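# Swap the cartridge in a sealant gun

## Task

Remove the spent cartridge from the sealant gun and leave it lying still on the table. Then fit the fresh cartridge into the gun, with its front end seated almost fully in the cup of the front ring and its nozzle sticking out through that ring. The plunger rod is already pulled back and can stay that way. The loaded gun must end up resting on the table, not leaning on any other object. Finally, state that you are finished.

## Robot and tools

Robot: two seven-joint arms, left_arm and right_arm, each with a two-finger gripper and a wrist camera. Base positions in the scene frame: left_arm (-0.053, +0.402, 0) m, right_arm (+0.018, -0.332, 0) m, both turned only slightly about z. Cameras: cam_head_left, cam_head_right, cam_high, cam_low, cam_left_wrist, cam_right_wrist, all 672x504.

Frames. Scene frame: origin at table-top height midway between the nominal bases, +z up, +x out over the table, left_arm on the +y side. Reported end_effector_position (m) and end_effector_quat_wxyz are in that arm's own base frame. Offsets in calls run along the axes of the arm's current Hand target. On the gripper, +z points along the fingers and the pads close along y. end_effector_position is the middle of the closed pads (pads 66 mm long); fingertips lie about 33 mm past it at gaps up to 40 mm, only 9 mm past it when fully open. Printed poses may be off by a few centimetres.

execute_actions(actions, cameras). actions is a list of actions; each action is a table of 1 to 15 rows, one row per 1/30 s step, the last row repeated to fill 15 steps. Every row holds 20 numbers in [-1, 1]: left dx, dy, dz, rx, ry, rz, position, force_limit, speed, activate, then the same ten for the right arm. The six pose numbers are an offset, not a pose: measured from the Hand target at the start of that action (every row counts from that same start), scaled so 1.0 = 0.6 m or 180 degrees; rx, ry, rz form one rotation vector. Repeating an offset moves further. Six zeros ask nothing new of that arm. Each step the controller clips the command to within 70 mm and 16 degrees of the measured pose, so one action may fall short; Hand target then records the clipped command. Images return only for an empty actions list or when cameras names them (["all"] for every one).

Gripper numbers (absolute, sent every call): position +1 = open 140 mm, about -0.8 = pads touching, -1 = close until blocked. force_limit -1 to +1 sets squeeze (roughly 14 N to 58 N on a narrow part after a slow close); a quicker close grips harder. speed -1/0/+1 = about 30/140/250 mm/s. Both start at +1. activate stays 0; send 1 once only if fault reads 7 or 13 (fingers then cycle and drop any part). To leave a gripper alone, resend its previous three values.

move(target, speed, blend, stop_force, zero, blocking, cameras). target is one 20-number row or a list of up to 15 rows; every row is an offset from the same starting Hand targets, same scale as above. speed: path top speed in m/s, 0.002 to 2 (default 0.25), one value or one per target; turn rate is twice that in rad/s, capped at 2.5. blend: corner rounding in m, 0 = stop at each target. stop_force: 20 to 40 N, ends an arm's path on a push against its travel; aim a few cm past the expected contact, go slowly, skip it while the gripper rotates, and omit it when backing off a contact. zero (only with stop_force) resets the force baseline first. blocking=false returns after 0.5 s while motion continues (not allowed with stop_force). Paths are straight, avoid nothing, stop after 10 s. Result adds a move: line, e.g. done, off_target, moving, held, fault, plus limits=paced or limits=held.

wait(seconds 0 to 3600) lets time pass with no new command. stop() brakes a running move. zoom_image(camera, region [x0, y0, x1, y1] in pixels, at most 504 each way) enlarges part of the latest image. set_collision_behavior(contact_force_n 20, 40 or 85) changes the contact force limit (start: 20 N). clear_fault(arm) clears a torque or force fault that was reported. finished_scene(scene) ends the scene for good.

Reading results. object_status: 0 moving, 1 blocked while opening, 2 blocked while closing (a grip), 3 reached target or pads met. Confirm grips by 2. position_measured is in counts: 3 open, ~75 = 100 mm, 139 = 60 mm, 200 = 20 mm, 230 pads touching. To grip harder with status 2, raise force_limit and nudge position (-1 to -0.98). Joint torques, External joint torques and Flange force (gripper x y z) are noisy estimates that include held weight; "no reading" means none available. Step readings list positions during actions. MOTOR HOT warns of an overheating brake stop.

Cautions. Fingers fold: grip parts with the outer quarter of the pads; grips near the palm can be loose or slip, and fingertips pushed into a surface fold silently. An arm exceeding 20 N outside force (held weight included) or its joint torque limits (20/20/18/18/12/12/12 N m) stops until clear_fault; the same for joint range or speed overruns. Avoid drops, releasing moving parts, fast impacts, hard squeezes on parts still supported, twisting loads, and any contact between the two arms or grippers. Anything falling off the table fails the task. Long stretched-out holds heat motors.

Each tool is called after "Emit:" in YAML: its name, and indented under it one key for each argument.

## Session

Emit:
execute_actions:
  actions: []

Scene clock: 0.00 s.
left_arm: end_effector_position=(+0.6442, -0.4015, +0.2977) position_measured=3 object_status=3 fault=0 end_effector_quat_wxyz=(+0.535, +0.679, -0.374, +0.335) | right_arm: end_effector_position=(+0.8877, +0.1435, +0.3712) position_measured=3 object_status=3 fault=0 end_effector_quat_wxyz=(-0.114, +0.733, -0.490, +0.458)
Joint positions: left_arm=[-0.128 0.45 -0.069 -1.778 -1.53 1.906 0.12] | right_arm=[0.454 0.52 -0.261 -1.397 -0.826 2.604 0.463]
Joint velocities: within noise
Joint torques (N m): no reading
External joint torques (N m): no reading
Flange force (N): no reading
Hand target: left_arm +0.6442, -0.4015, +0.2977; +0.535, +0.679, -0.374, +0.335 | right_arm +0.8877, +0.1435, +0.3712; -0.114, +0.733, -0.490, +0.458
Tool commands: left_gripper/position=+1.0 left_gripper/force_limit=+1.0 left_gripper/speed=+1.0 left_gripper/activate=+0.0 right_gripper/position=+1.0 right_gripper/force_limit=+1.0 right_gripper/speed=+1.0 right_gripper/activate=+0.0

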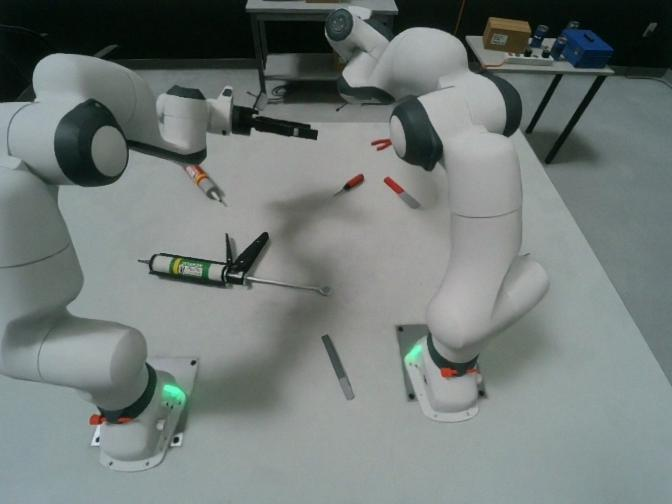

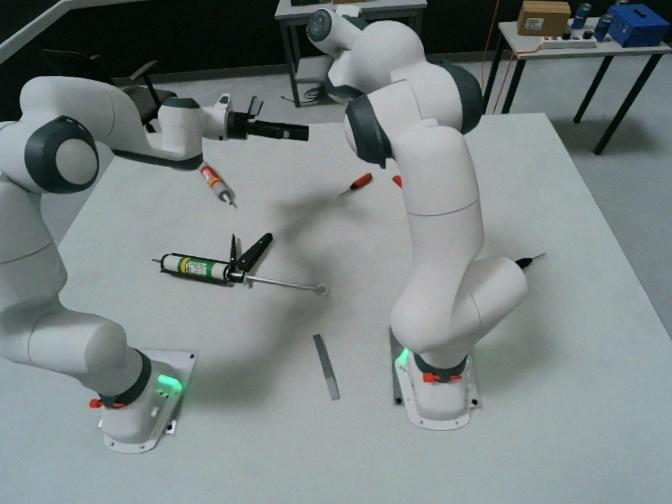

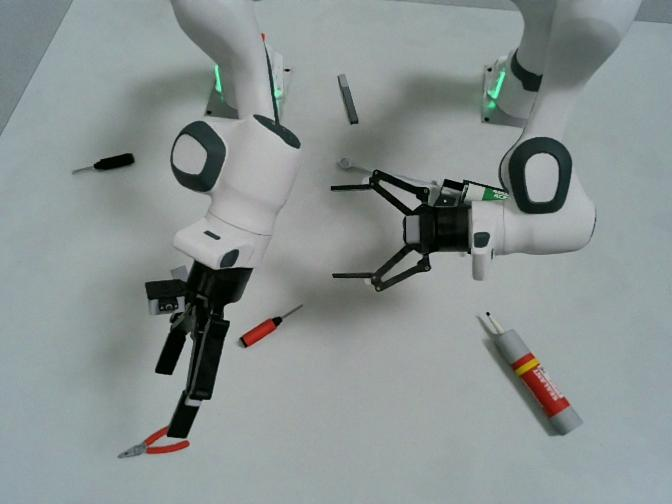

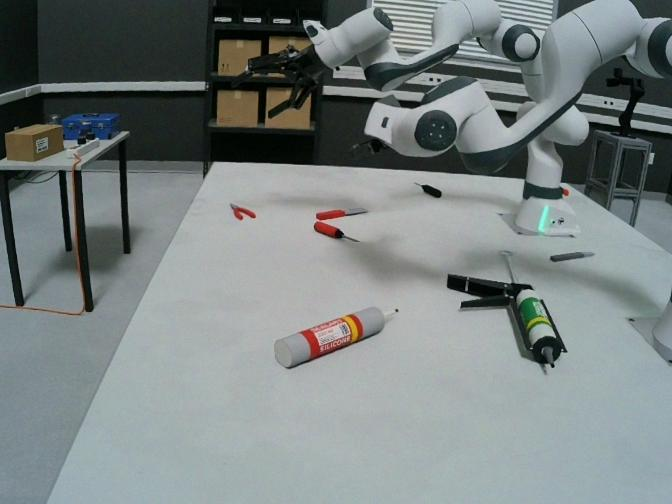

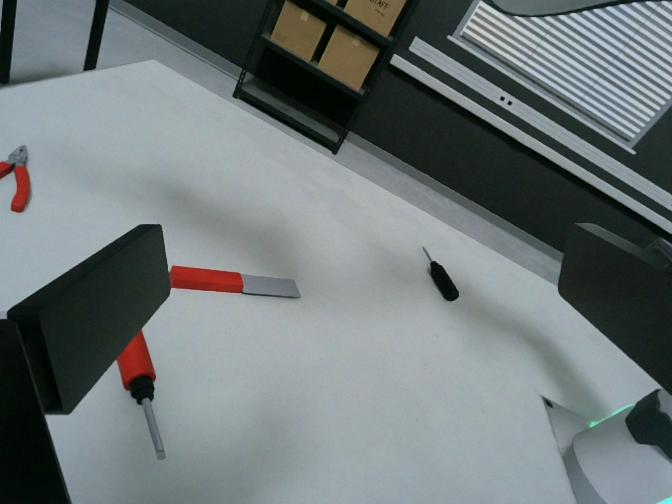

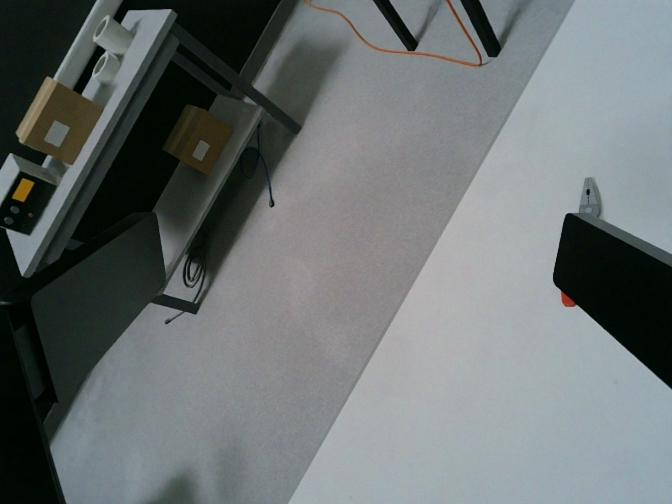

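Emit:
zoom_image:
  camera: "cam_head_left"
  region: [120, 210, 360, 320]

Emit:
zoom_image:
  camera: "cam_low"
  region: [430, 230, 600, 390]

Emit:
zoom_image:
  camera: "cam_high"
  region: [320, 120, 620, 450]

Scaled by 2.100.

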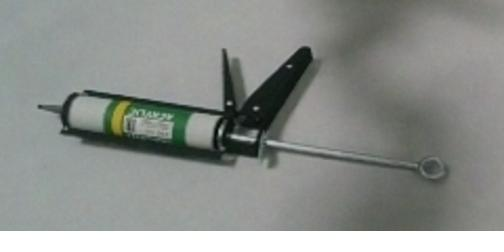

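Scaled by 2.965.

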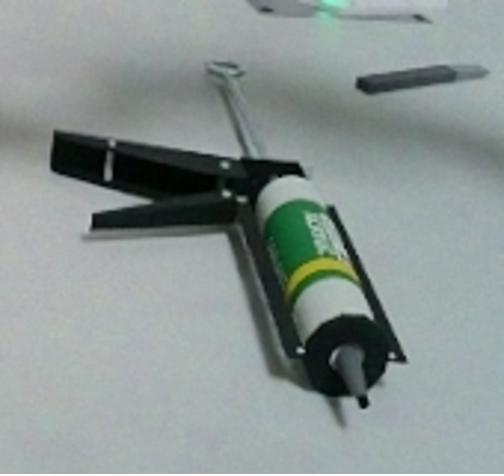

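Scaled by 1.527.

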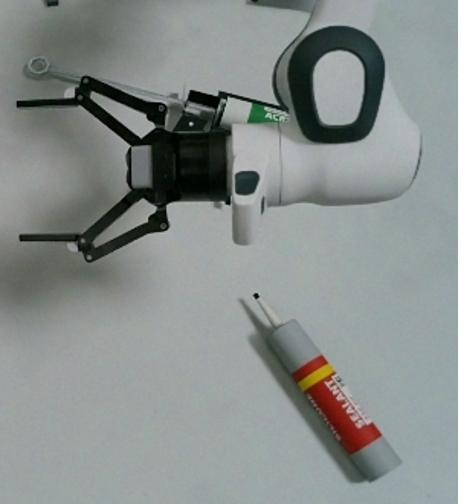

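Emit:
move:
  target: [-0.2272, 0.39, -0.471, 0.3824, -0.2395, -0.2673, 1, 1, 1, 0, 0.0932, 0.5788, -0.635, -0.2697, -0.1622, 0.1146, 1, 1, 1, 0]
  speed: 0.35
  cameras: ["all"]

Scene clock: 137.00 s.
left_arm: end_effector_position=(+0.3592, -0.1379, +0.3493) position_measured=3 object_status=3 fault=0 end_effector_quat_wxyz=(-0.001, +1.000, -0.005, +0.000) | right_arm: end_effector_position=(+0.3837, +0.0331, +0.4005) position_measured=3 object_status=3 fault=0 end_effector_quat_wxyz=(-0.001, +0.707, -0.707, +0.003)
Joint positions: left_arm=[0.367 -0.672 -0.544 -2.263 -0.328 1.661 -1.605] | right_arm=[0.44 -0.56 -0.253 -2.133 -0.138 1.592 0.225]
Joint velocities: left_arm=[0.001 -0.001 0.001 0.001 0 -0.001 -0.005] | right_arm=[within noise]
Joint torques (N m): left_arm=[0.2 -5.35 8.55 23.79 0.45 2.5 -0.09] | right_arm=[0.14 -12.9 3.12 24.11 1.15 2.21 0.06]
External joint torques (N m): left_arm=[0.18 0.32 -0.59 0.59 -0.43 -0.14 -0.09] | right_arm=[0.15 -1.28 -0.6 0.11 0.42 -0.37 0.06]
Flange force (N): left_arm=[2.6 2.1 -1.5] | right_arm=[1.0 3.3 -0.5]
Hand target: left_arm +0.3586, -0.1390, +0.3498; +0.000, +1.000, -0.001, +0.000 | right_arm +0.3818, +0.0332, +0.3999; +0.000, +0.707, -0.707, +0.000
Off the commanded pose: left_arm 0.001 m, 1 deg | right_arm 0.002 m, 0 deg.
move: done; limits=paced

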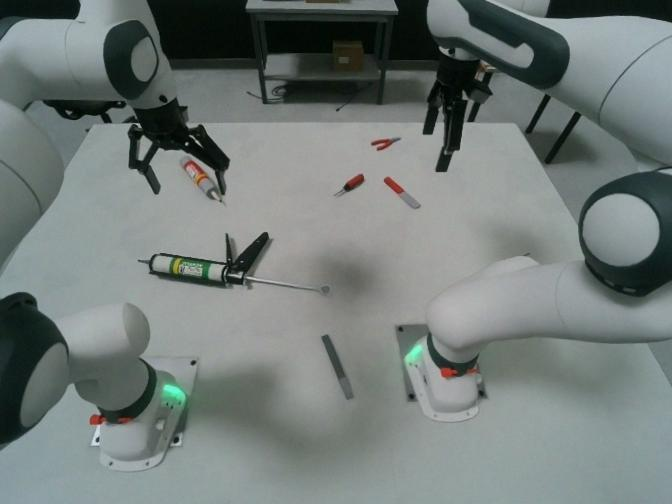

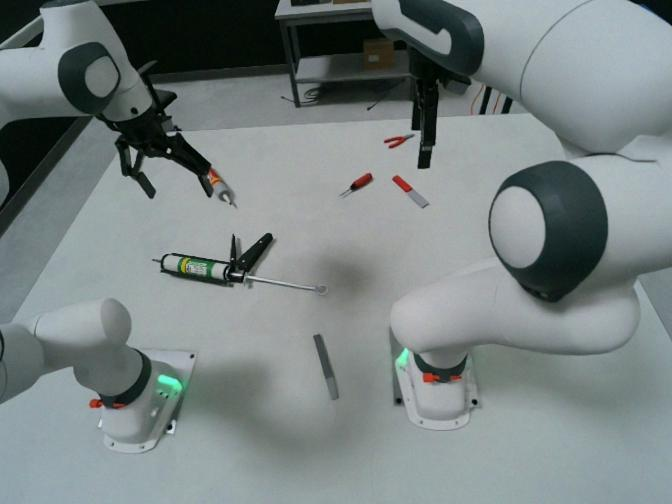

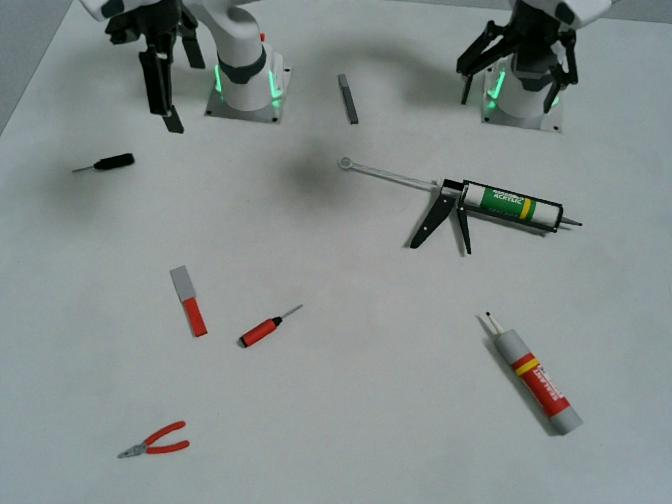

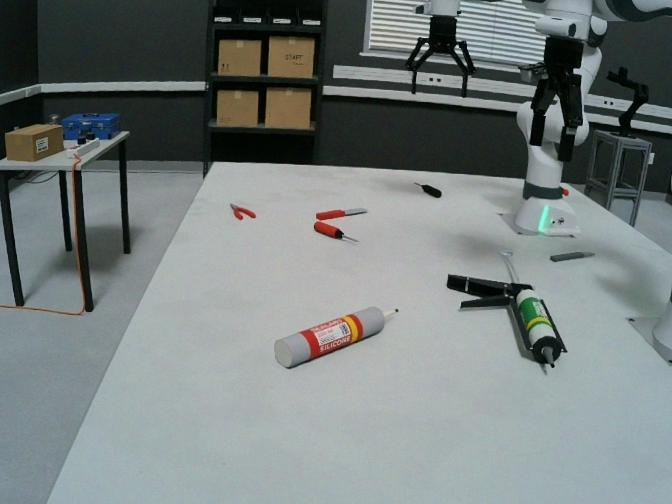

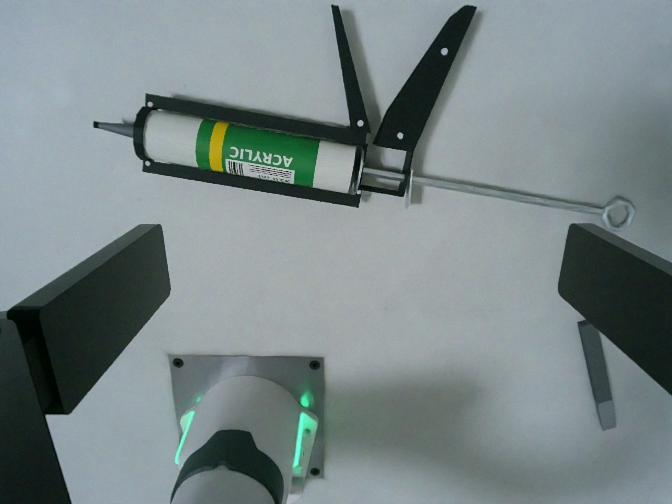

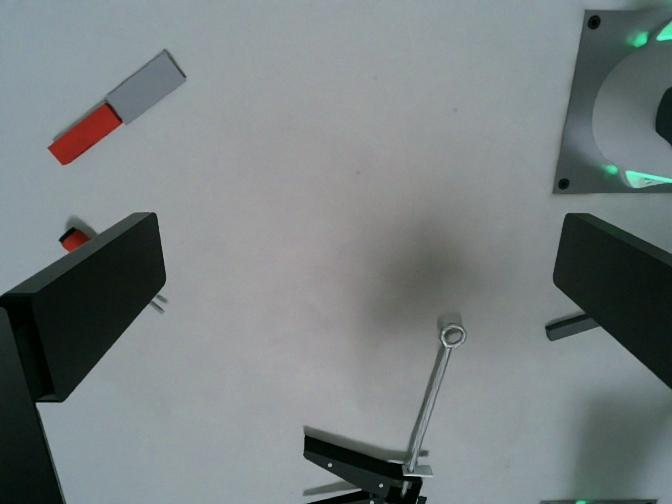

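Emit:
zoom_image:
  camera: "cam_left_wrist"
  region: [80, 0, 380, 225]

Emit:
zoom_image:
  camera: "cam_left_wrist"
  region: [320, 100, 500, 240]

Scaled by 1.680.

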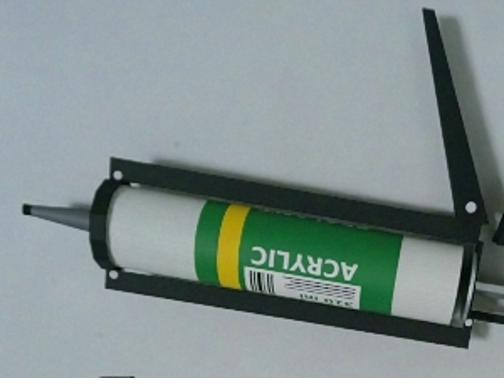

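Scaled by 2.800.

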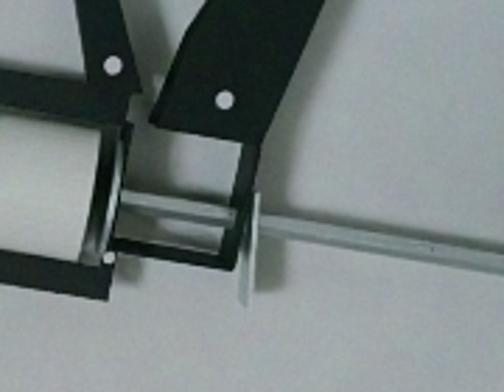

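Emit:
move:
  target: [0.1667, -0.1667, 0, 0, 0, 0, 1, 1, 1, 0, 0, 0, 0, 0, 0, 0, 1, 1, 1, 0]
  speed: 0.25
  cameras: ["cam_left_wrist"]

Emit:
move:
  target: [0, 0, 0.25, 0, 0, 0, 1, 1, 1, 0, 0, 0, 0, 0, 0, 0, 1, 1, 1, 0]
  speed: 0.25
  cameras: ["cam_left_wrist", "cam_high"]

Scene clock: 211.47 s.
left_arm: end_effector_position=(+0.4577, -0.0399, +0.3498) position_measured=3 object_status=3 fault=0 end_effector_quat_wxyz=(+0.001, +1.000, +0.004, -0.001) | right_arm: end_effector_position=(+0.3837, +0.0331, +0.4005) position_measured=3 object_status=3 fault=0 end_effector_quat_wxyz=(-0.001, +0.707, -0.707, +0.003)
Joint positions: left_arm=[0.502 -0.37 -0.494 -2.074 -0.178 1.74 -1.512] | right_arm=[0.44 -0.56 -0.253 -2.133 -0.138 1.592 0.225]
Joint velocities: left_arm=[0 0 0 0 0.002 0.001 0.005] | right_arm=[within noise]
Joint torques (N m): left_arm=[-0.79 -14.41 5.16 24.92 1.43 2.92 0.41] | right_arm=[0.16 -12.96 3.11 24.14 1.17 2.22 0.11]
External joint torques (N m): left_arm=[-0.81 1.97 0 0.46 0.57 0.27 0.4] | right_arm=[0.14 -1.32 -0.65 0.16 0.42 -0.36 0.11]
Flange force (N): left_arm=[7.8 -0.3 -0.7] | right_arm=[1.0 3.3 -0.6]
Hand target: left_arm +0.4587, -0.0391, +0.3498; +0.000, +1.000, -0.001, +0.000 | right_arm +0.3818, +0.0332, +0.3999; +0.000, +0.707, -0.707, +0.000
Off the commanded pose: left_arm 0.001 m, 1 deg | right_arm 0.002 m, 0 deg.
move: done

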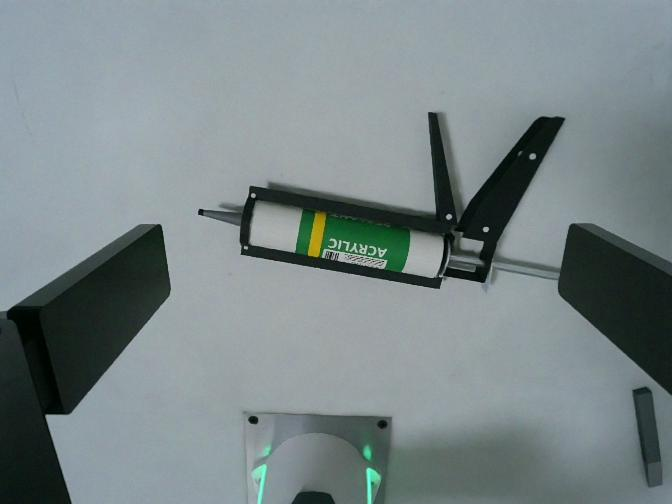

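Scene clock: 213.07 s.
left_arm: end_effector_position=(+0.4582, -0.0399, +0.2005) position_measured=3 object_status=3 fault=0 end_effector_quat_wxyz=(+0.001, +1.000, -0.003, +0.000) | right_arm: end_effector_position=(+0.3837, +0.0331, +0.4005) position_measured=3 object_status=3 fault=0 end_effector_quat_wxyz=(-0.001, +0.707, -0.707, +0.003)
Joint positions: left_arm=[0.501 -0.283 -0.562 -2.384 -0.18 2.135 -1.51] | right_arm=[0.44 -0.56 -0.253 -2.133 -0.138 1.592 0.225]
Joint velocities: left_arm=[0 0 -0.001 0 0 0.003 0.001] | right_arm=[within noise]
Joint torques (N m): left_arm=[-0.09 -16.4 3.55 23.5 1.25 2.85 -0.06] | right_arm=[0.16 -12.91 3.14 24.16 1.16 2.23 0.11]
External joint torques (N m): left_arm=[-0.16 1.76 -0.59 -0.02 0.51 0.21 -0.06] | right_arm=[0.19 -1.22 -0.55 0.13 0.42 -0.35 0.11]
Flange force (N): left_arm=[7.4 0.9 3.4] | right_arm=[0.8 3.1 -0.5]
Hand target: left_arm +0.4587, -0.0392, +0.1998; +0.000, +1.000, -0.001, +0.000 | right_arm +0.3818, +0.0332, +0.3999; +0.000, +0.707, -0.707, +0.000
Off the commanded pose: left_arm 0.001 m, 0 deg | right_arm 0.002 m, 0 deg.
move: done
Images, in order (width x height): cam_high 672x504, cam_left_wrist 672x504.

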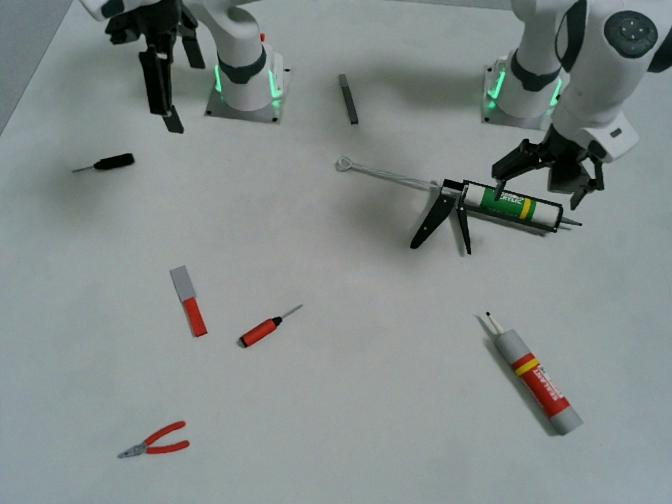

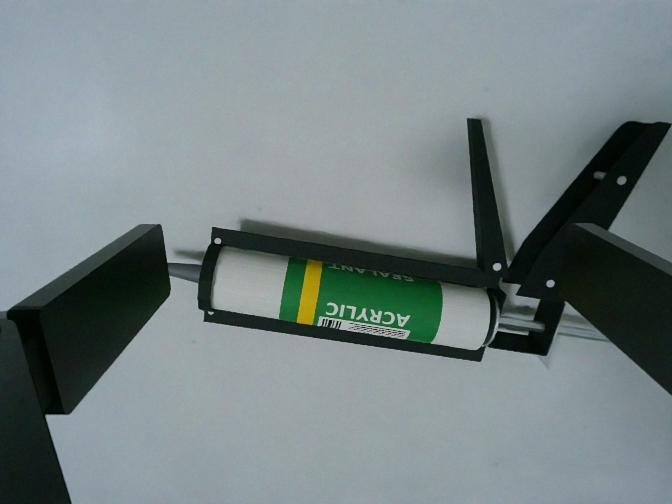

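Emit:
move:
  target: [-0.1262, 0.2113, 0.133, 0, 0, 0, 1, 1, 1, 0, 0, 0, 0, 0, 0, 0, 1, 1, 1, 0]
  speed: 0.25
  cameras: ["cam_left_wrist"]

Emit:
zoom_image:
  camera: "cam_left_wrist"
  region: [200, 120, 500, 345]

Scene clock: 314.73 s.
left_arm: end_effector_position=(+0.3821, -0.1655, +0.1197) position_measured=3 object_status=3 fault=0 end_effector_quat_wxyz=(-0.001, +1.000, -0.006, -0.001) | right_arm: end_effector_position=(+0.3837, +0.0331, +0.4005) position_measured=3 object_status=3 fault=0 end_effector_quat_wxyz=(-0.001, +0.707, -0.707, +0.003)
Joint positions: left_arm=[0.381 -0.34 -0.807 -2.61 -0.341 2.338 -1.713] | right_arm=[0.44 -0.56 -0.253 -2.133 -0.138 1.592 0.225]
Joint velocities: left_arm=[0 0 0 0 0 -0.002 -0.006] | right_arm=[within noise]
Joint torques (N m): left_arm=[0.22 -11.31 5.54 20.98 0.19 2.89 -0.18] | right_arm=[0.19 -12.97 3.17 24.17 1.16 2.22 0.06]
External joint torques (N m): left_arm=[0.26 0.72 -0.32 -0.05 -0.46 0.24 -0.18] | right_arm=[0.15 -1.37 -0.61 0.25 0.43 -0.35 0.06]
Flange force (N): left_arm=[2.4 1.5 3.1] | right_arm=[1.0 3.3 -0.8]
Hand target: left_arm +0.3829, -0.1659, +0.1200; +0.000, +1.000, -0.001, +0.000 | right_arm +0.3818, +0.0332, +0.3999; +0.000, +0.707, -0.707, +0.000
Off the commanded pose: left_arm 0.001 m, 1 deg | right_arm 0.002 m, 0 deg.
move: done

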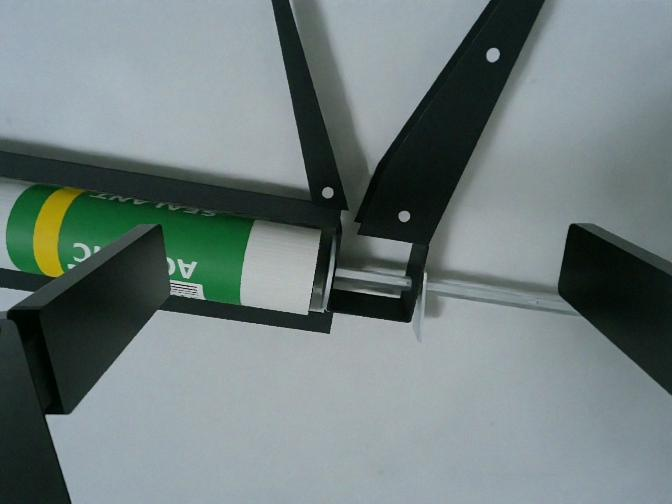

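Scaled by 1.680.

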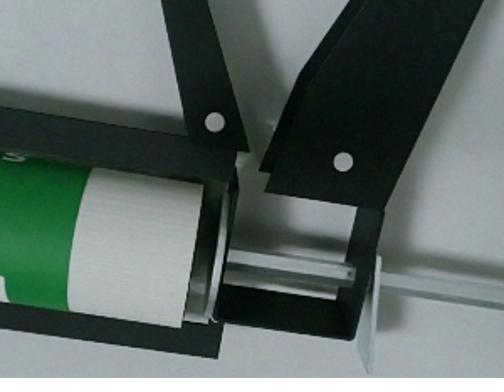

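Emit:
move:
  target: [0.0402, -0.3698, 0, 0, 0, 0, 1, 1, 1, 0, 0, 0, 0, 0, 0, 0, 1, 1, 1, 0]
  speed: 0.25
  cameras: ["cam_left_wrist"]

Emit:
zoom_image:
  camera: "cam_left_wrist"
  region: [200, 120, 500, 345]

Scene clock: 324.57 s.
left_arm: end_effector_position=(+0.4067, +0.0555, +0.1201) position_measured=3 object_status=3 fault=0 end_effector_quat_wxyz=(+0.001, +1.000, +0.005, +0.000) | right_arm: end_effector_position=(+0.3837, +0.0331, +0.4005) position_measured=3 object_status=3 fault=0 end_effector_quat_wxyz=(-0.001, +0.707, -0.707, +0.003)
Joint positions: left_arm=[0.538 -0.284 -0.412 -2.639 -0.164 2.37 -1.322] | right_arm=[0.44 -0.56 -0.253 -2.133 -0.138 1.592 0.225]
Joint velocities: left_arm=[0.001 0 0.001 0.001 0.001 0.001 0.006] | right_arm=[within noise]
Joint torques (N m): left_arm=[-0.79 -16.35 2.92 22.01 1.16 2.91 0.25] | right_arm=[0.18 -12.91 3.14 24.17 1.14 2.2 0.1]
External joint torques (N m): left_arm=[-0.79 1.82 0.36 0.41 0.57 0.25 0.25] | right_arm=[0.19 -1.18 -0.58 0.14 0.4 -0.37 0.1]
Flange force (N): left_arm=[6.7 -1.7 4.2] | right_arm=[0.8 3.0 -0.7]
Hand target: left_arm +0.4073, +0.0560, +0.1200; +0.000, +1.000, -0.001, +0.000 | right_arm +0.3818, +0.0332, +0.3999; +0.000, +0.707, -0.707, +0.000
Off the commanded pose: left_arm 0.001 m, 1 deg | right_arm 0.002 m, 0 deg.
move: done

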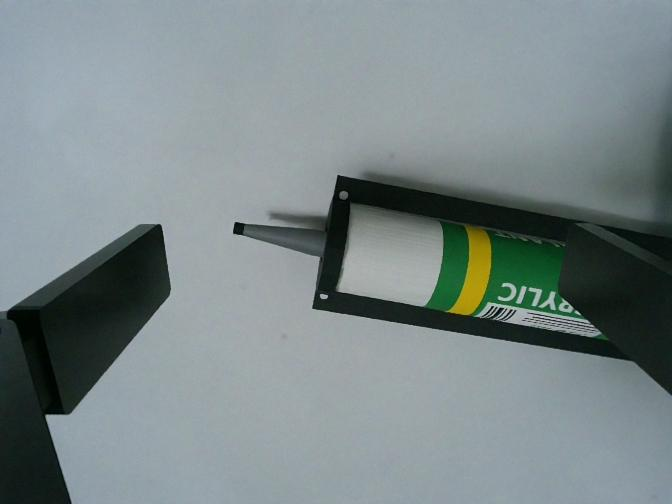

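Scaled by 1.680.

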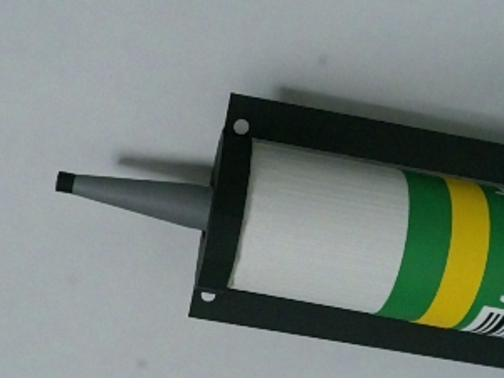

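Emit:
wait:
  seconds: 0.1
  cameras: ["cam_low", "cam_head_left"]

Emit:
zoom_image:
  camera: "cam_low"
  region: [500, 270, 580, 380]

Emit:
zoom_image:
  camera: "cam_head_left"
  region: [130, 220, 280, 300]

Scene clock: 396.30 s.
left_arm: end_effector_position=(+0.4067, +0.0555, +0.1201) position_measured=3 object_status=3 fault=0 end_effector_quat_wxyz=(+0.001, +1.000, +0.004, +0.000) | right_arm: end_effector_position=(+0.3837, +0.0331, +0.4005) position_measured=3 object_status=3 fault=0 end_effector_quat_wxyz=(-0.001, +0.707, -0.707, +0.003)
Joint positions: left_arm=[0.538 -0.284 -0.412 -2.639 -0.164 2.37 -1.32] | right_arm=[0.44 -0.56 -0.253 -2.133 -0.138 1.592 0.225]
Joint torques (N m): left_arm=[-0.79 -16.33 2.89 22.01 1.16 2.91 0.26] | right_arm=[0.16 -12.97 3.17 24.19 1.15 2.2 0.09]
External joint torques (N m): left_arm=[-0.83 1.84 0.29 0.48 0.57 0.26 0.26] | right_arm=[0.12 -1.27 -0.64 0.14 0.41 -0.38 0.09]
Flange force (N): left_arm=[7.0 -1.6 4.2] | right_arm=[1.0 3.2 -0.6]
Hand target: left_arm +0.4073, +0.0560, +0.1200; +0.000, +1.000, -0.001, +0.000 | right_arm +0.3818, +0.0332, +0.3999; +0.000, +0.707, -0.707, +0.000
Tool commands: left_gripper/position=+1.0 left_gripper/force_limit=+1.0 left_gripper/speed=+1.0 left_gripper/activate=+0.0 right_gripper/position=+1.0 right_gripper/force_limit=+1.0 right_gripper/speed=+1.0 right_gripper/activate=+0.0
Off the commanded pose: left_arm 0.001 m, 1 deg | right_arm 0.002 m, 0 deg.
wait: 0.10 s; at rest from the start
Images, in order (width x height): cam_head_left 672x504, cam_low 672x504.

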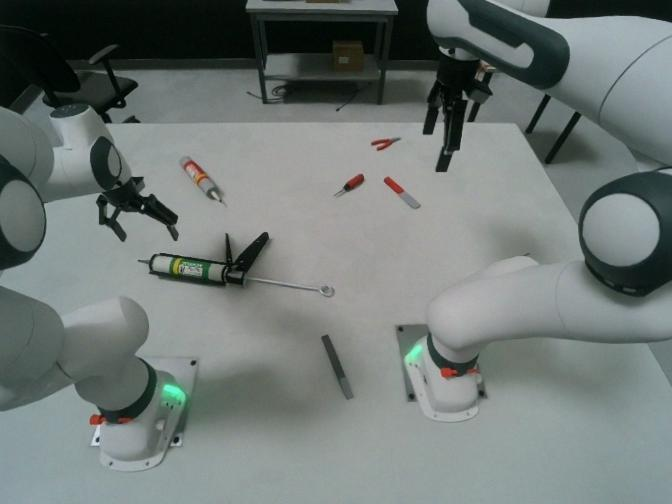

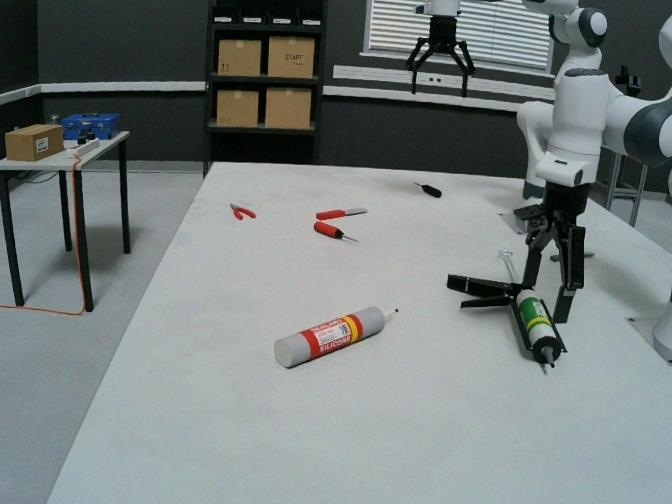

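Scaled by 4.582.

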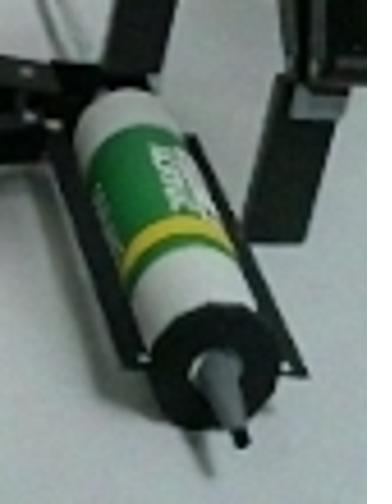

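Scaled by 3.360.

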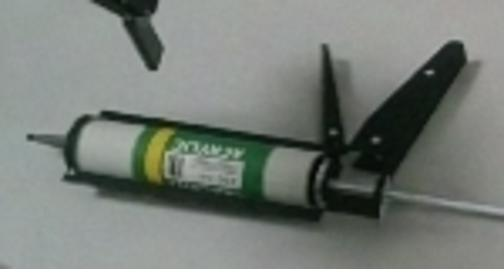

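Emit:
execute_actions:
  actions: []
  cameras: ["cam_left_wrist"]

Emit:
zoom_image:
  camera: "cam_left_wrist"
  region: [290, 150, 430, 255]

Emit:
zoom_image:
  camera: "cam_left_wrist"
  region: [290, 240, 430, 345]

Scene clock: 405.30 s.
left_arm: end_effector_position=(+0.4067, +0.0555, +0.1201) position_measured=3 object_status=3 fault=0 end_effector_quat_wxyz=(+0.001, +1.000, +0.004, +0.000) | right_arm: end_effector_position=(+0.3837, +0.0331, +0.4005) position_measured=3 object_status=3 fault=0 end_effector_quat_wxyz=(-0.001, +0.707, -0.707, +0.003)
Joint positions: left_arm=[0.538 -0.284 -0.412 -2.639 -0.164 2.37 -1.32] | right_arm=[0.44 -0.56 -0.253 -2.133 -0.138 1.592 0.225]
Joint velocities: within noise
Joint torques (N m): left_arm=[-0.84 -16.33 2.95 22.03 1.16 2.91 0.29] | right_arm=[0.2 -12.94 3.1 24.25 1.16 2.18 0.06]
External joint torques (N m): left_arm=[-0.77 1.84 0.45 0.46 0.56 0.26 0.29] | right_arm=[0.16 -1.45 -0.67 0.39 0.42 -0.38 0.06]
Flange force (N): left_arm=[6.8 -1.9 4.1] | right_arm=[1.1 3.1 -1.2]
Hand target: left_arm +0.4073, +0.0560, +0.1200; +0.000, +1.000, -0.001, +0.000 | right_arm +0.3818, +0.0332, +0.3999; +0.000, +0.707, -0.707, +0.000
Tool commands: left_gripper/position=+1.0 left_gripper/force_limit=+1.0 left_gripper/speed=+1.0 left_gripper/activate=+0.0 right_gripper/position=+1.0 right_gripper/force_limit=+1.0 right_gripper/speed=+1.0 right_gripper/activate=+0.0
Off the commanded pose: left_arm 0.001 m, 1 deg | right_arm 0.002 m, 0 deg.
Images, in order (width x height): cam_left_wrist 672x504.

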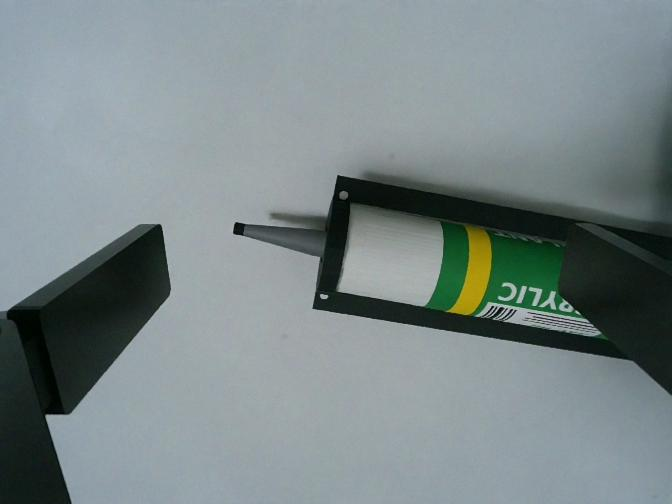

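Scaled by 3.600.

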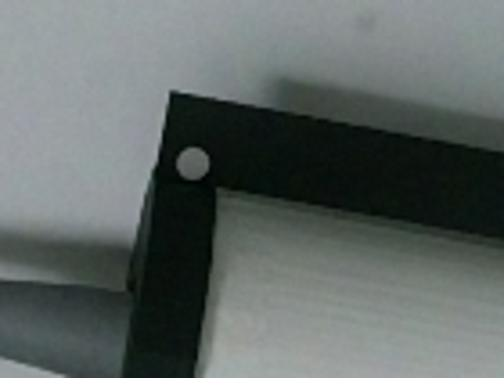

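Scaled by 3.600.

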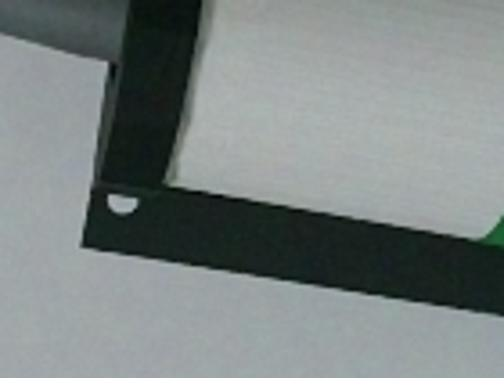

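Emit:
move:
  target: [0.0712, -0.1067, 0.0667, 0, -0.2222, 0, 1, 1, 1, 0, 0, 0, 0, 0, 0, 0, 1, 1, 1, 0]
  speed: 0.2
  cameras: ["cam_left_wrist"]

Emit:
zoom_image:
  camera: "cam_left_wrist"
  region: [336, 180, 636, 405]

Scene clock: 430.33 s.
left_arm: end_effector_position=(+0.4510, +0.1194, +0.0800) position_measured=3 object_status=3 fault=0 end_effector_quat_wxyz=(+0.002, +0.940, -0.003, -0.340) | right_arm: end_effector_position=(+0.3837, +0.0331, +0.4005) position_measured=3 object_status=3 fault=0 end_effector_quat_wxyz=(-0.001, +0.707, -0.707, +0.003)
Joint positions: left_arm=[0.449 0.612 -0.323 -1.639 0.255 1.52 -1.529] | right_arm=[0.44 -0.56 -0.253 -2.133 -0.138 1.592 0.225]
Joint velocities: left_arm=[-0.001 0 0.001 0.001 0 -0.004 0.001] | right_arm=[within noise]
Joint torques (N m): left_arm=[-0.61 -44.57 -4.22 21.62 0.95 0.32 -0.13] | right_arm=[0.12 -12.94 3.14 24.22 1.15 2.22 0.09]
External joint torques (N m): left_arm=[-0.51 1.89 0.8 0.71 0.2 -0.11 -0.11] | right_arm=[0.12 -1.39 -0.57 0.3 0.42 -0.35 0.09]
Flange force (N): left_arm=[9.5 -1.6 -4.4] | right_arm=[1.0 3.3 -1.0]
Hand target: left_arm +0.4501, +0.1199, +0.0799; +0.000, +0.940, -0.001, -0.342 | right_arm +0.3818, +0.0332, +0.3999; +0.000, +0.707, -0.707, +0.000
Off the commanded pose: left_arm 0.001 m, 0 deg | right_arm 0.002 m, 0 deg.
move: done

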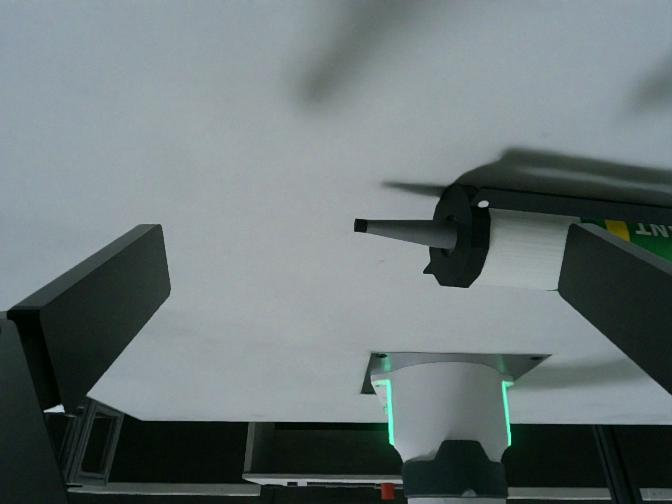

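Scaled by 1.680.

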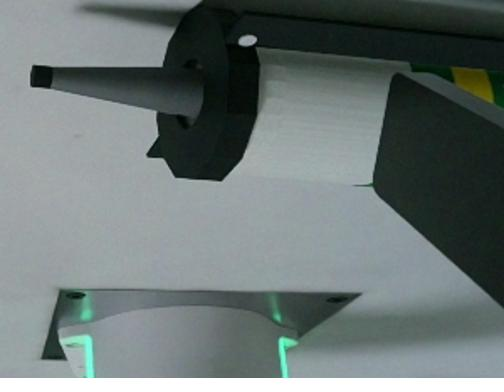

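Emit:
zoom_image:
  camera: "cam_left_wrist"
  region: [420, 170, 580, 290]

Scaled by 3.150.

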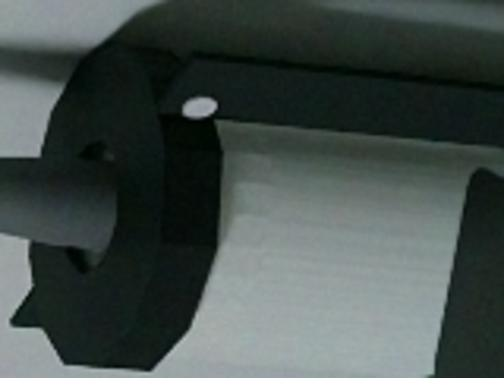

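Emit:
set_collision_behavior:
  contact_force_n: 40

Emit:
move:
  target: [0.0207, 0.1665, -0.1047, 0.1917, 0.1626, 0.527, -1, -1, 0, 0, 0, 0, 0, 0, 0, 0, 1, 1, 1, 0]
  speed: 0.35
  cameras: ["cam_left_wrist", "cam_high"]

Set on each arm: contact force limit 40 N; load limits (N m) waist: 35, shoulder: 35, upper arm roll: 32, elbow: 30, forearm roll: 12, wrist pitch: 12, wrist roll: 12.

Scene clock: 528.80 s.
left_arm: end_effector_position=(+0.4994, +0.0190, +0.1198) position_measured=233 object_status=3 fault=0 end_effector_quat_wxyz=(-0.001, -0.648, +0.762, +0.001) | right_arm: end_effector_position=(+0.3837, +0.0331, +0.4005) position_measured=3 object_status=3 fault=0 end_effector_quat_wxyz=(-0.001, +0.707, -0.707, +0.003)
Joint positions: left_arm=[0.95 -0.006 -0.912 -2.353 -0.005 2.346 0.202] | right_arm=[0.44 -0.56 -0.253 -2.133 -0.138 1.592 0.225]
Joint velocities: left_arm=[0 0.001 0 0.001 0 0 0.007] | right_arm=[within noise]
Joint torques (N m): left_arm=[0.12 -18.47 0.78 21.7 0.09 2.8 0.17] | right_arm=[0.14 -12.85 3.18 24.25 1.13 2.21 0.04]
External joint torques (N m): left_arm=[0.05 0.37 0.55 -0.37 -0.44 0.24 0.17] | right_arm=[0.13 -1.19 -0.57 0.23 0.4 -0.37 0.04]
Flange force (N): left_arm=[-0.4 2.7 0.2] | right_arm=[1.0 2.8 -0.9]
Hand target: left_arm +0.4998, +0.0200, +0.1201; +0.000, -0.647, +0.763, +0.000 | right_arm +0.3818, +0.0332, +0.3999; +0.000, +0.707, -0.707, +0.000
Off the commanded pose: left_arm 0.001 m, 0 deg | right_arm 0.002 m, 0 deg.
move: done; limits=paced
Images, in order (width x height): cam_high 672x504, cam_left_wrist 672x504.

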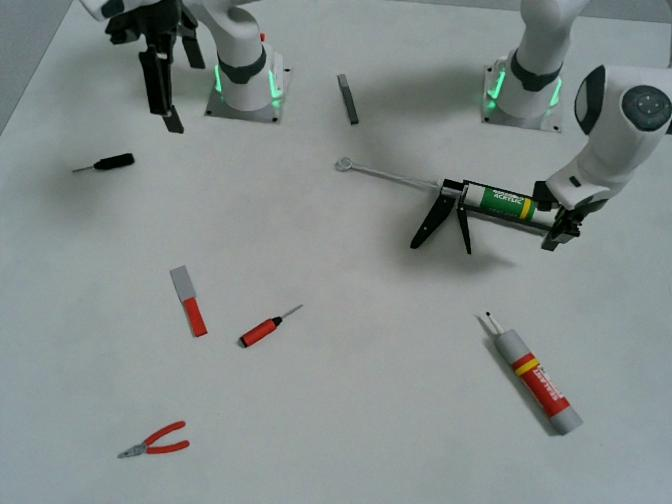

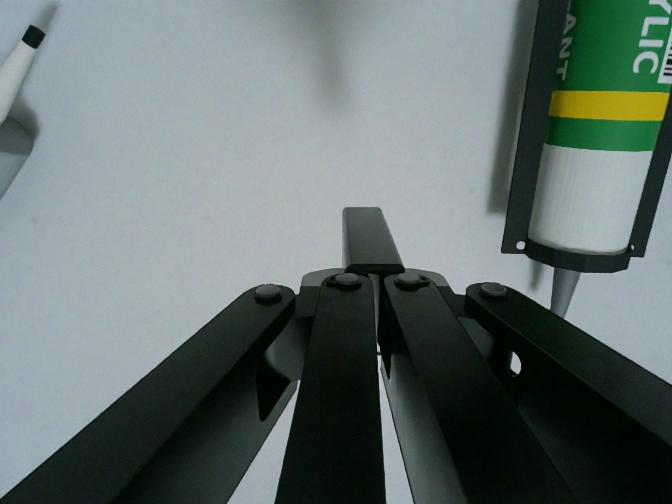

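Emit:
move:
  target: [0, 0, 0.1083, 0, 0, 0, -1, -1, 0, 0, 0, 0, 0, 0, 0, 0, 1, 1, 1, 0]
  speed: 0.2

Emit:
move:
  target: [0, 0, 0.075, 0, 0, 0, -1, -1, 0, 0, 0, 0, 0, 0, 0, 0, 1, 1, 1, 0]
  speed: 0.015
  stop_force: 20

Scene clock: 535.67 s.
left_arm: end_effector_position=(+0.4986, +0.0197, +0.0549) position_measured=233 object_status=3 fault=0 end_effector_quat_wxyz=(-0.002, -0.644, +0.765, +0.000) | right_arm: end_effector_position=(+0.3837, +0.0331, +0.4005) position_measured=3 object_status=3 fault=0 end_effector_quat_wxyz=(-0.001, +0.707, -0.707, +0.003)
Joint positions: left_arm=[0.883 0.183 -0.83 -2.39 0.223 2.498 0.051] | right_arm=[0.44 -0.56 -0.253 -2.133 -0.138 1.592 0.225]
Joint velocities: left_arm=[0.001 0 0 0 0 0 -0.006] | right_arm=[within noise]
Joint torques (N m): left_arm=[-0.76 -23.02 -3.24 20.61 0.94 2.81 -0.09] | right_arm=[0.16 -12.92 3.19 24.2 1.16 2.2 0.12]
External joint torques (N m): left_arm=[-0.8 1.13 0.63 0.66 0.5 0.24 -0.09] | right_arm=[0.16 -1.28 -0.57 0.21 0.42 -0.38 0.12]
Flange force (N): left_arm=[-0.9 -9.9 8.1] | right_arm=[0.8 3.2 -0.8]
Hand target: left_arm +0.4998, +0.0200, +0.0551; +0.000, -0.647, +0.763, +0.000 | right_arm +0.3818, +0.0332, +0.3999; +0.000, +0.707, -0.707, +0.000
Off the commanded pose: left_arm 0.001 m, 0 deg | right_arm 0.002 m, 0 deg.
move: done

Scene clock: 538.80 s.
left_arm: end_effector_position=(+0.4990, +0.0200, +0.0294) position_measured=233 object_status=3 fault=0 end_effector_quat_wxyz=(+0.000, -0.643, +0.766, +0.003) | right_arm: end_effector_position=(+0.3837, +0.0331, +0.4005) position_measured=3 object_status=3 fault=0 end_effector_quat_wxyz=(-0.001, +0.707, -0.707, +0.003)
Joint positions: left_arm=[0.805 0.25 -0.743 -2.389 0.315 2.549 -0.013] | right_arm=[0.44 -0.56 -0.253 -2.133 -0.138 1.592 0.225]
Joint torques (N m): left_arm=[-0.22 -20.08 -2.02 18.33 0.95 4.78 -0.21] | right_arm=[0.16 -12.89 3.11 24.18 1.15 2.22 0.07]
External joint torques (N m): left_arm=[-0.27 7.03 2.84 -0.74 0.54 2.19 -0.21] | right_arm=[0.14 -1.35 -0.65 0.25 0.41 -0.35 0.07]
Flange force (N): left_arm=[-3.6 -19.2 32.8] | right_arm=[1.1 3.2 -0.8]
Hand target: left_arm +0.4997, +0.0199, +0.0262; +0.000, -0.647, +0.763, +0.000 (not the last commanded pose) | right_arm +0.3818, +0.0332, +0.3999; +0.000, +0.707, -0.707, +0.000
Off the commanded pose: left_arm 0.019 m, 1 deg | right_arm 0.002 m, 0 deg.
move: contact (left_arm)

Emit:
move:
  target:
    - [0, 0, -0.1, 0, 0, 0, -1, -1, 0, 0, 0, 0, 0, 0, 0, 0, 1, 1, 1, 0]
    - [0.1478, 0.1997, -0.2567, 0, 0, 0, 1, -1, 1, 0, 0, 0, 0, 0, 0, 0, 1, 1, 1, 0]
  speed: 0.25
  blend: 0.02
  cameras: ["cam_left_wrist"]

Scene clock: 554.17 s.
left_arm: end_effector_position=(+0.3683, -0.0484, +0.1807) position_measured=3 object_status=0 fault=0 end_effector_quat_wxyz=(+0.000, -0.650, +0.760, -0.002) | right_arm: end_effector_position=(+0.3837, +0.0331, +0.4005) position_measured=3 object_status=3 fault=0 end_effector_quat_wxyz=(-0.001, +0.707, -0.707, +0.003)
Joint positions: left_arm=[0.512 -0.613 -0.623 -2.663 -0.405 2.11 0.352] | right_arm=[0.44 -0.56 -0.253 -2.133 -0.138 1.592 0.225]
Joint torques (N m): left_arm=[-0.72 -6.36 7.94 21.9 1.19 2.42 0.29] | right_arm=[0.21 -12.91 3.17 24.2 1.15 2.21 0.12]
External joint torques (N m): left_arm=[-0.73 1.08 0.22 -0.37 0.56 -0.14 0.29] | right_arm=[0.23 -1.24 -0.56 0.21 0.42 -0.36 0.12]
Flange force (N): left_arm=[-1.1 -1.5 1.2] | right_arm=[0.8 3.0 -0.8]
Hand target: left_arm +0.3670, -0.0478, +0.1803; +0.000, -0.647, +0.763, +0.000 | right_arm +0.3818, +0.0332, +0.3999; +0.000, +0.707, -0.707, +0.000
Off the commanded pose: left_arm 0.001 m, 1 deg | right_arm 0.002 m, 0 deg.
move: done

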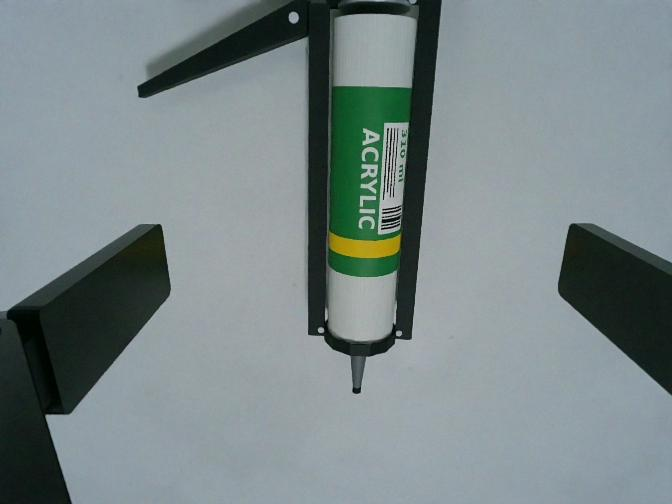

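Emit:
move:
  target: [-0.0168, 0.0133, 0.1338, 0, 0, 0.0067, 1, -1, 1, 0, 0, 0, 0, 0, 0, 0, 1, 1, 1, 0]
  speed: 0.25
  cameras: ["cam_left_wrist"]

Scene clock: 614.00 s.
left_arm: end_effector_position=(+0.3599, -0.0369, +0.1000) position_measured=3 object_status=3 fault=0 end_effector_quat_wxyz=(-0.001, -0.642, +0.767, +0.000) | right_arm: end_effector_position=(+0.3837, +0.0331, +0.4005) position_measured=3 object_status=3 fault=0 end_effector_quat_wxyz=(-0.001, +0.707, -0.707, +0.003)
Joint positions: left_arm=[0.531 -0.461 -0.691 -2.79 -0.425 2.376 0.387] | right_arm=[0.44 -0.56 -0.253 -2.133 -0.138 1.592 0.225]
Joint velocities: left_arm=[0.001 0 0.001 -0.001 -0.002 0.004 0.002] | right_arm=[within noise]
Joint torques (N m): left_arm=[-0.28 -8.02 5.8 20.5 0.94 2.72 0.22] | right_arm=[0.16 -12.92 3.13 24.27 1.15 2.2 0.12]
External joint torques (N m): left_arm=[-0.26 1.72 -0.06 0.63 0.42 0.2 0.22] | right_arm=[0.18 -1.21 -0.61 0.22 0.41 -0.38 0.12]
Flange force (N): left_arm=[-1.8 -8.0 5.0] | right_arm=[0.8 2.9 -0.9]
Hand target: left_arm +0.3608, -0.0366, +0.1000; +0.000, -0.638, +0.770, +0.000 | right_arm +0.3818, +0.0332, +0.3999; +0.000, +0.707, -0.707, +0.000
Off the commanded pose: left_arm 0.001 m, 1 deg | right_arm 0.002 m, 0 deg.
move: done

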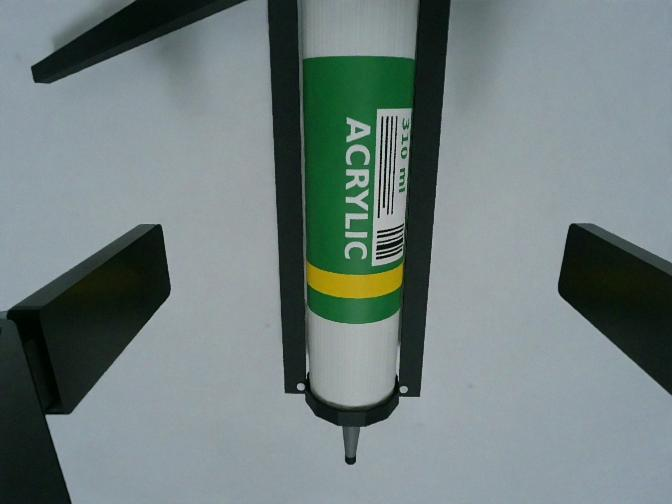

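Emit:
move:
  target:
    - [0, 0, 0.055, 0, 0, 0, 1, -1, -1, 0, 0, 0, 0, 0, 0, 0, 1, 1, 1, 0]
    - [0, 0, 0.055, 0, 0, 0, -1, -1, -1, 0, 0, 0, 0, 0, 0, 0, 1, 1, 1, 0]
  speed: 0.1
  cameras: ["cam_left_wrist", "cam_low"]

Scene clock: 627.47 s.
left_arm: end_effector_position=(+0.3619, -0.0369, +0.0682) position_measured=176 object_status=2 fault=0 end_effector_quat_wxyz=(+0.000, -0.637, +0.771, -0.001) | right_arm: end_effector_position=(+0.3837, +0.0331, +0.4005) position_measured=3 object_status=3 fault=0 end_effector_quat_wxyz=(-0.001, +0.707, -0.707, +0.003)
Joint positions: left_arm=[0.574 -0.359 -0.753 -2.813 -0.417 2.505 0.387] | right_arm=[0.44 -0.56 -0.253 -2.133 -0.138 1.592 0.225]
Joint torques (N m): left_arm=[0.23 -8.72 4.49 17.45 0.52 2.66 0.02] | right_arm=[0.15 -12.95 3.14 24.16 1.15 2.24 0.09]
External joint torques (N m): left_arm=[0.28 2.22 -0.41 -1.16 0.07 0.11 0.02] | right_arm=[0.16 -1.29 -0.59 0.16 0.42 -0.34 0.09]
Flange force (N): left_arm=[-1.4 -5.6 10.1] | right_arm=[0.9 3.3 -0.6]
Hand target: left_arm +0.3608, -0.0366, +0.0670; +0.000, -0.638, +0.770, +0.000 | right_arm +0.3818, +0.0332, +0.3999; +0.000, +0.707, -0.707, +0.000
Off the commanded pose: left_arm 0.002 m, 0 deg | right_arm 0.002 m, 0 deg.
move: done
Images, in order (width x height): cam_low 672x504, cam_left_wrist 672x504.

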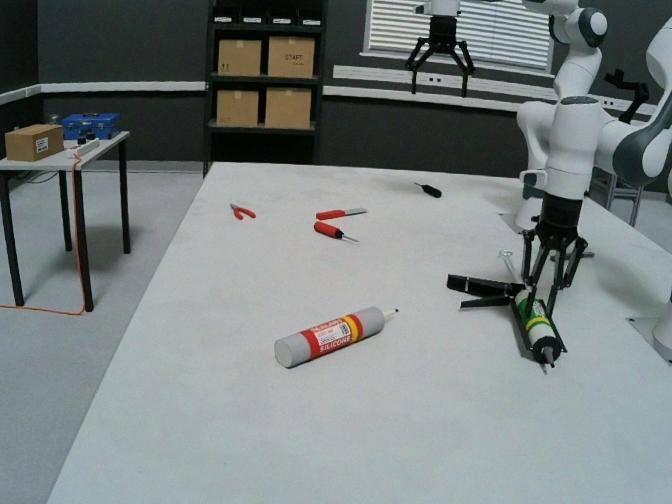

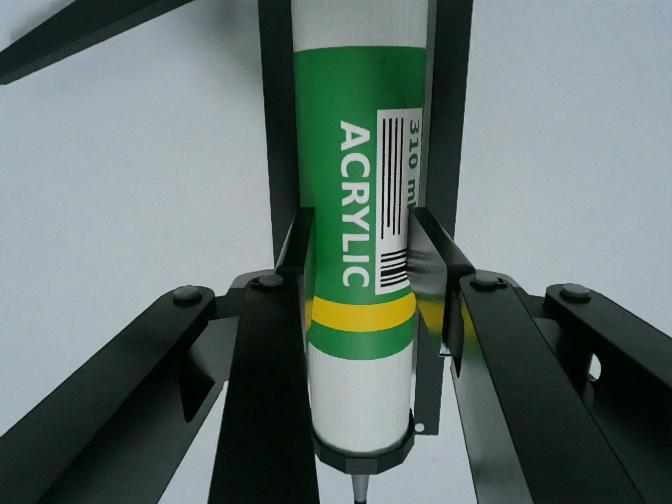

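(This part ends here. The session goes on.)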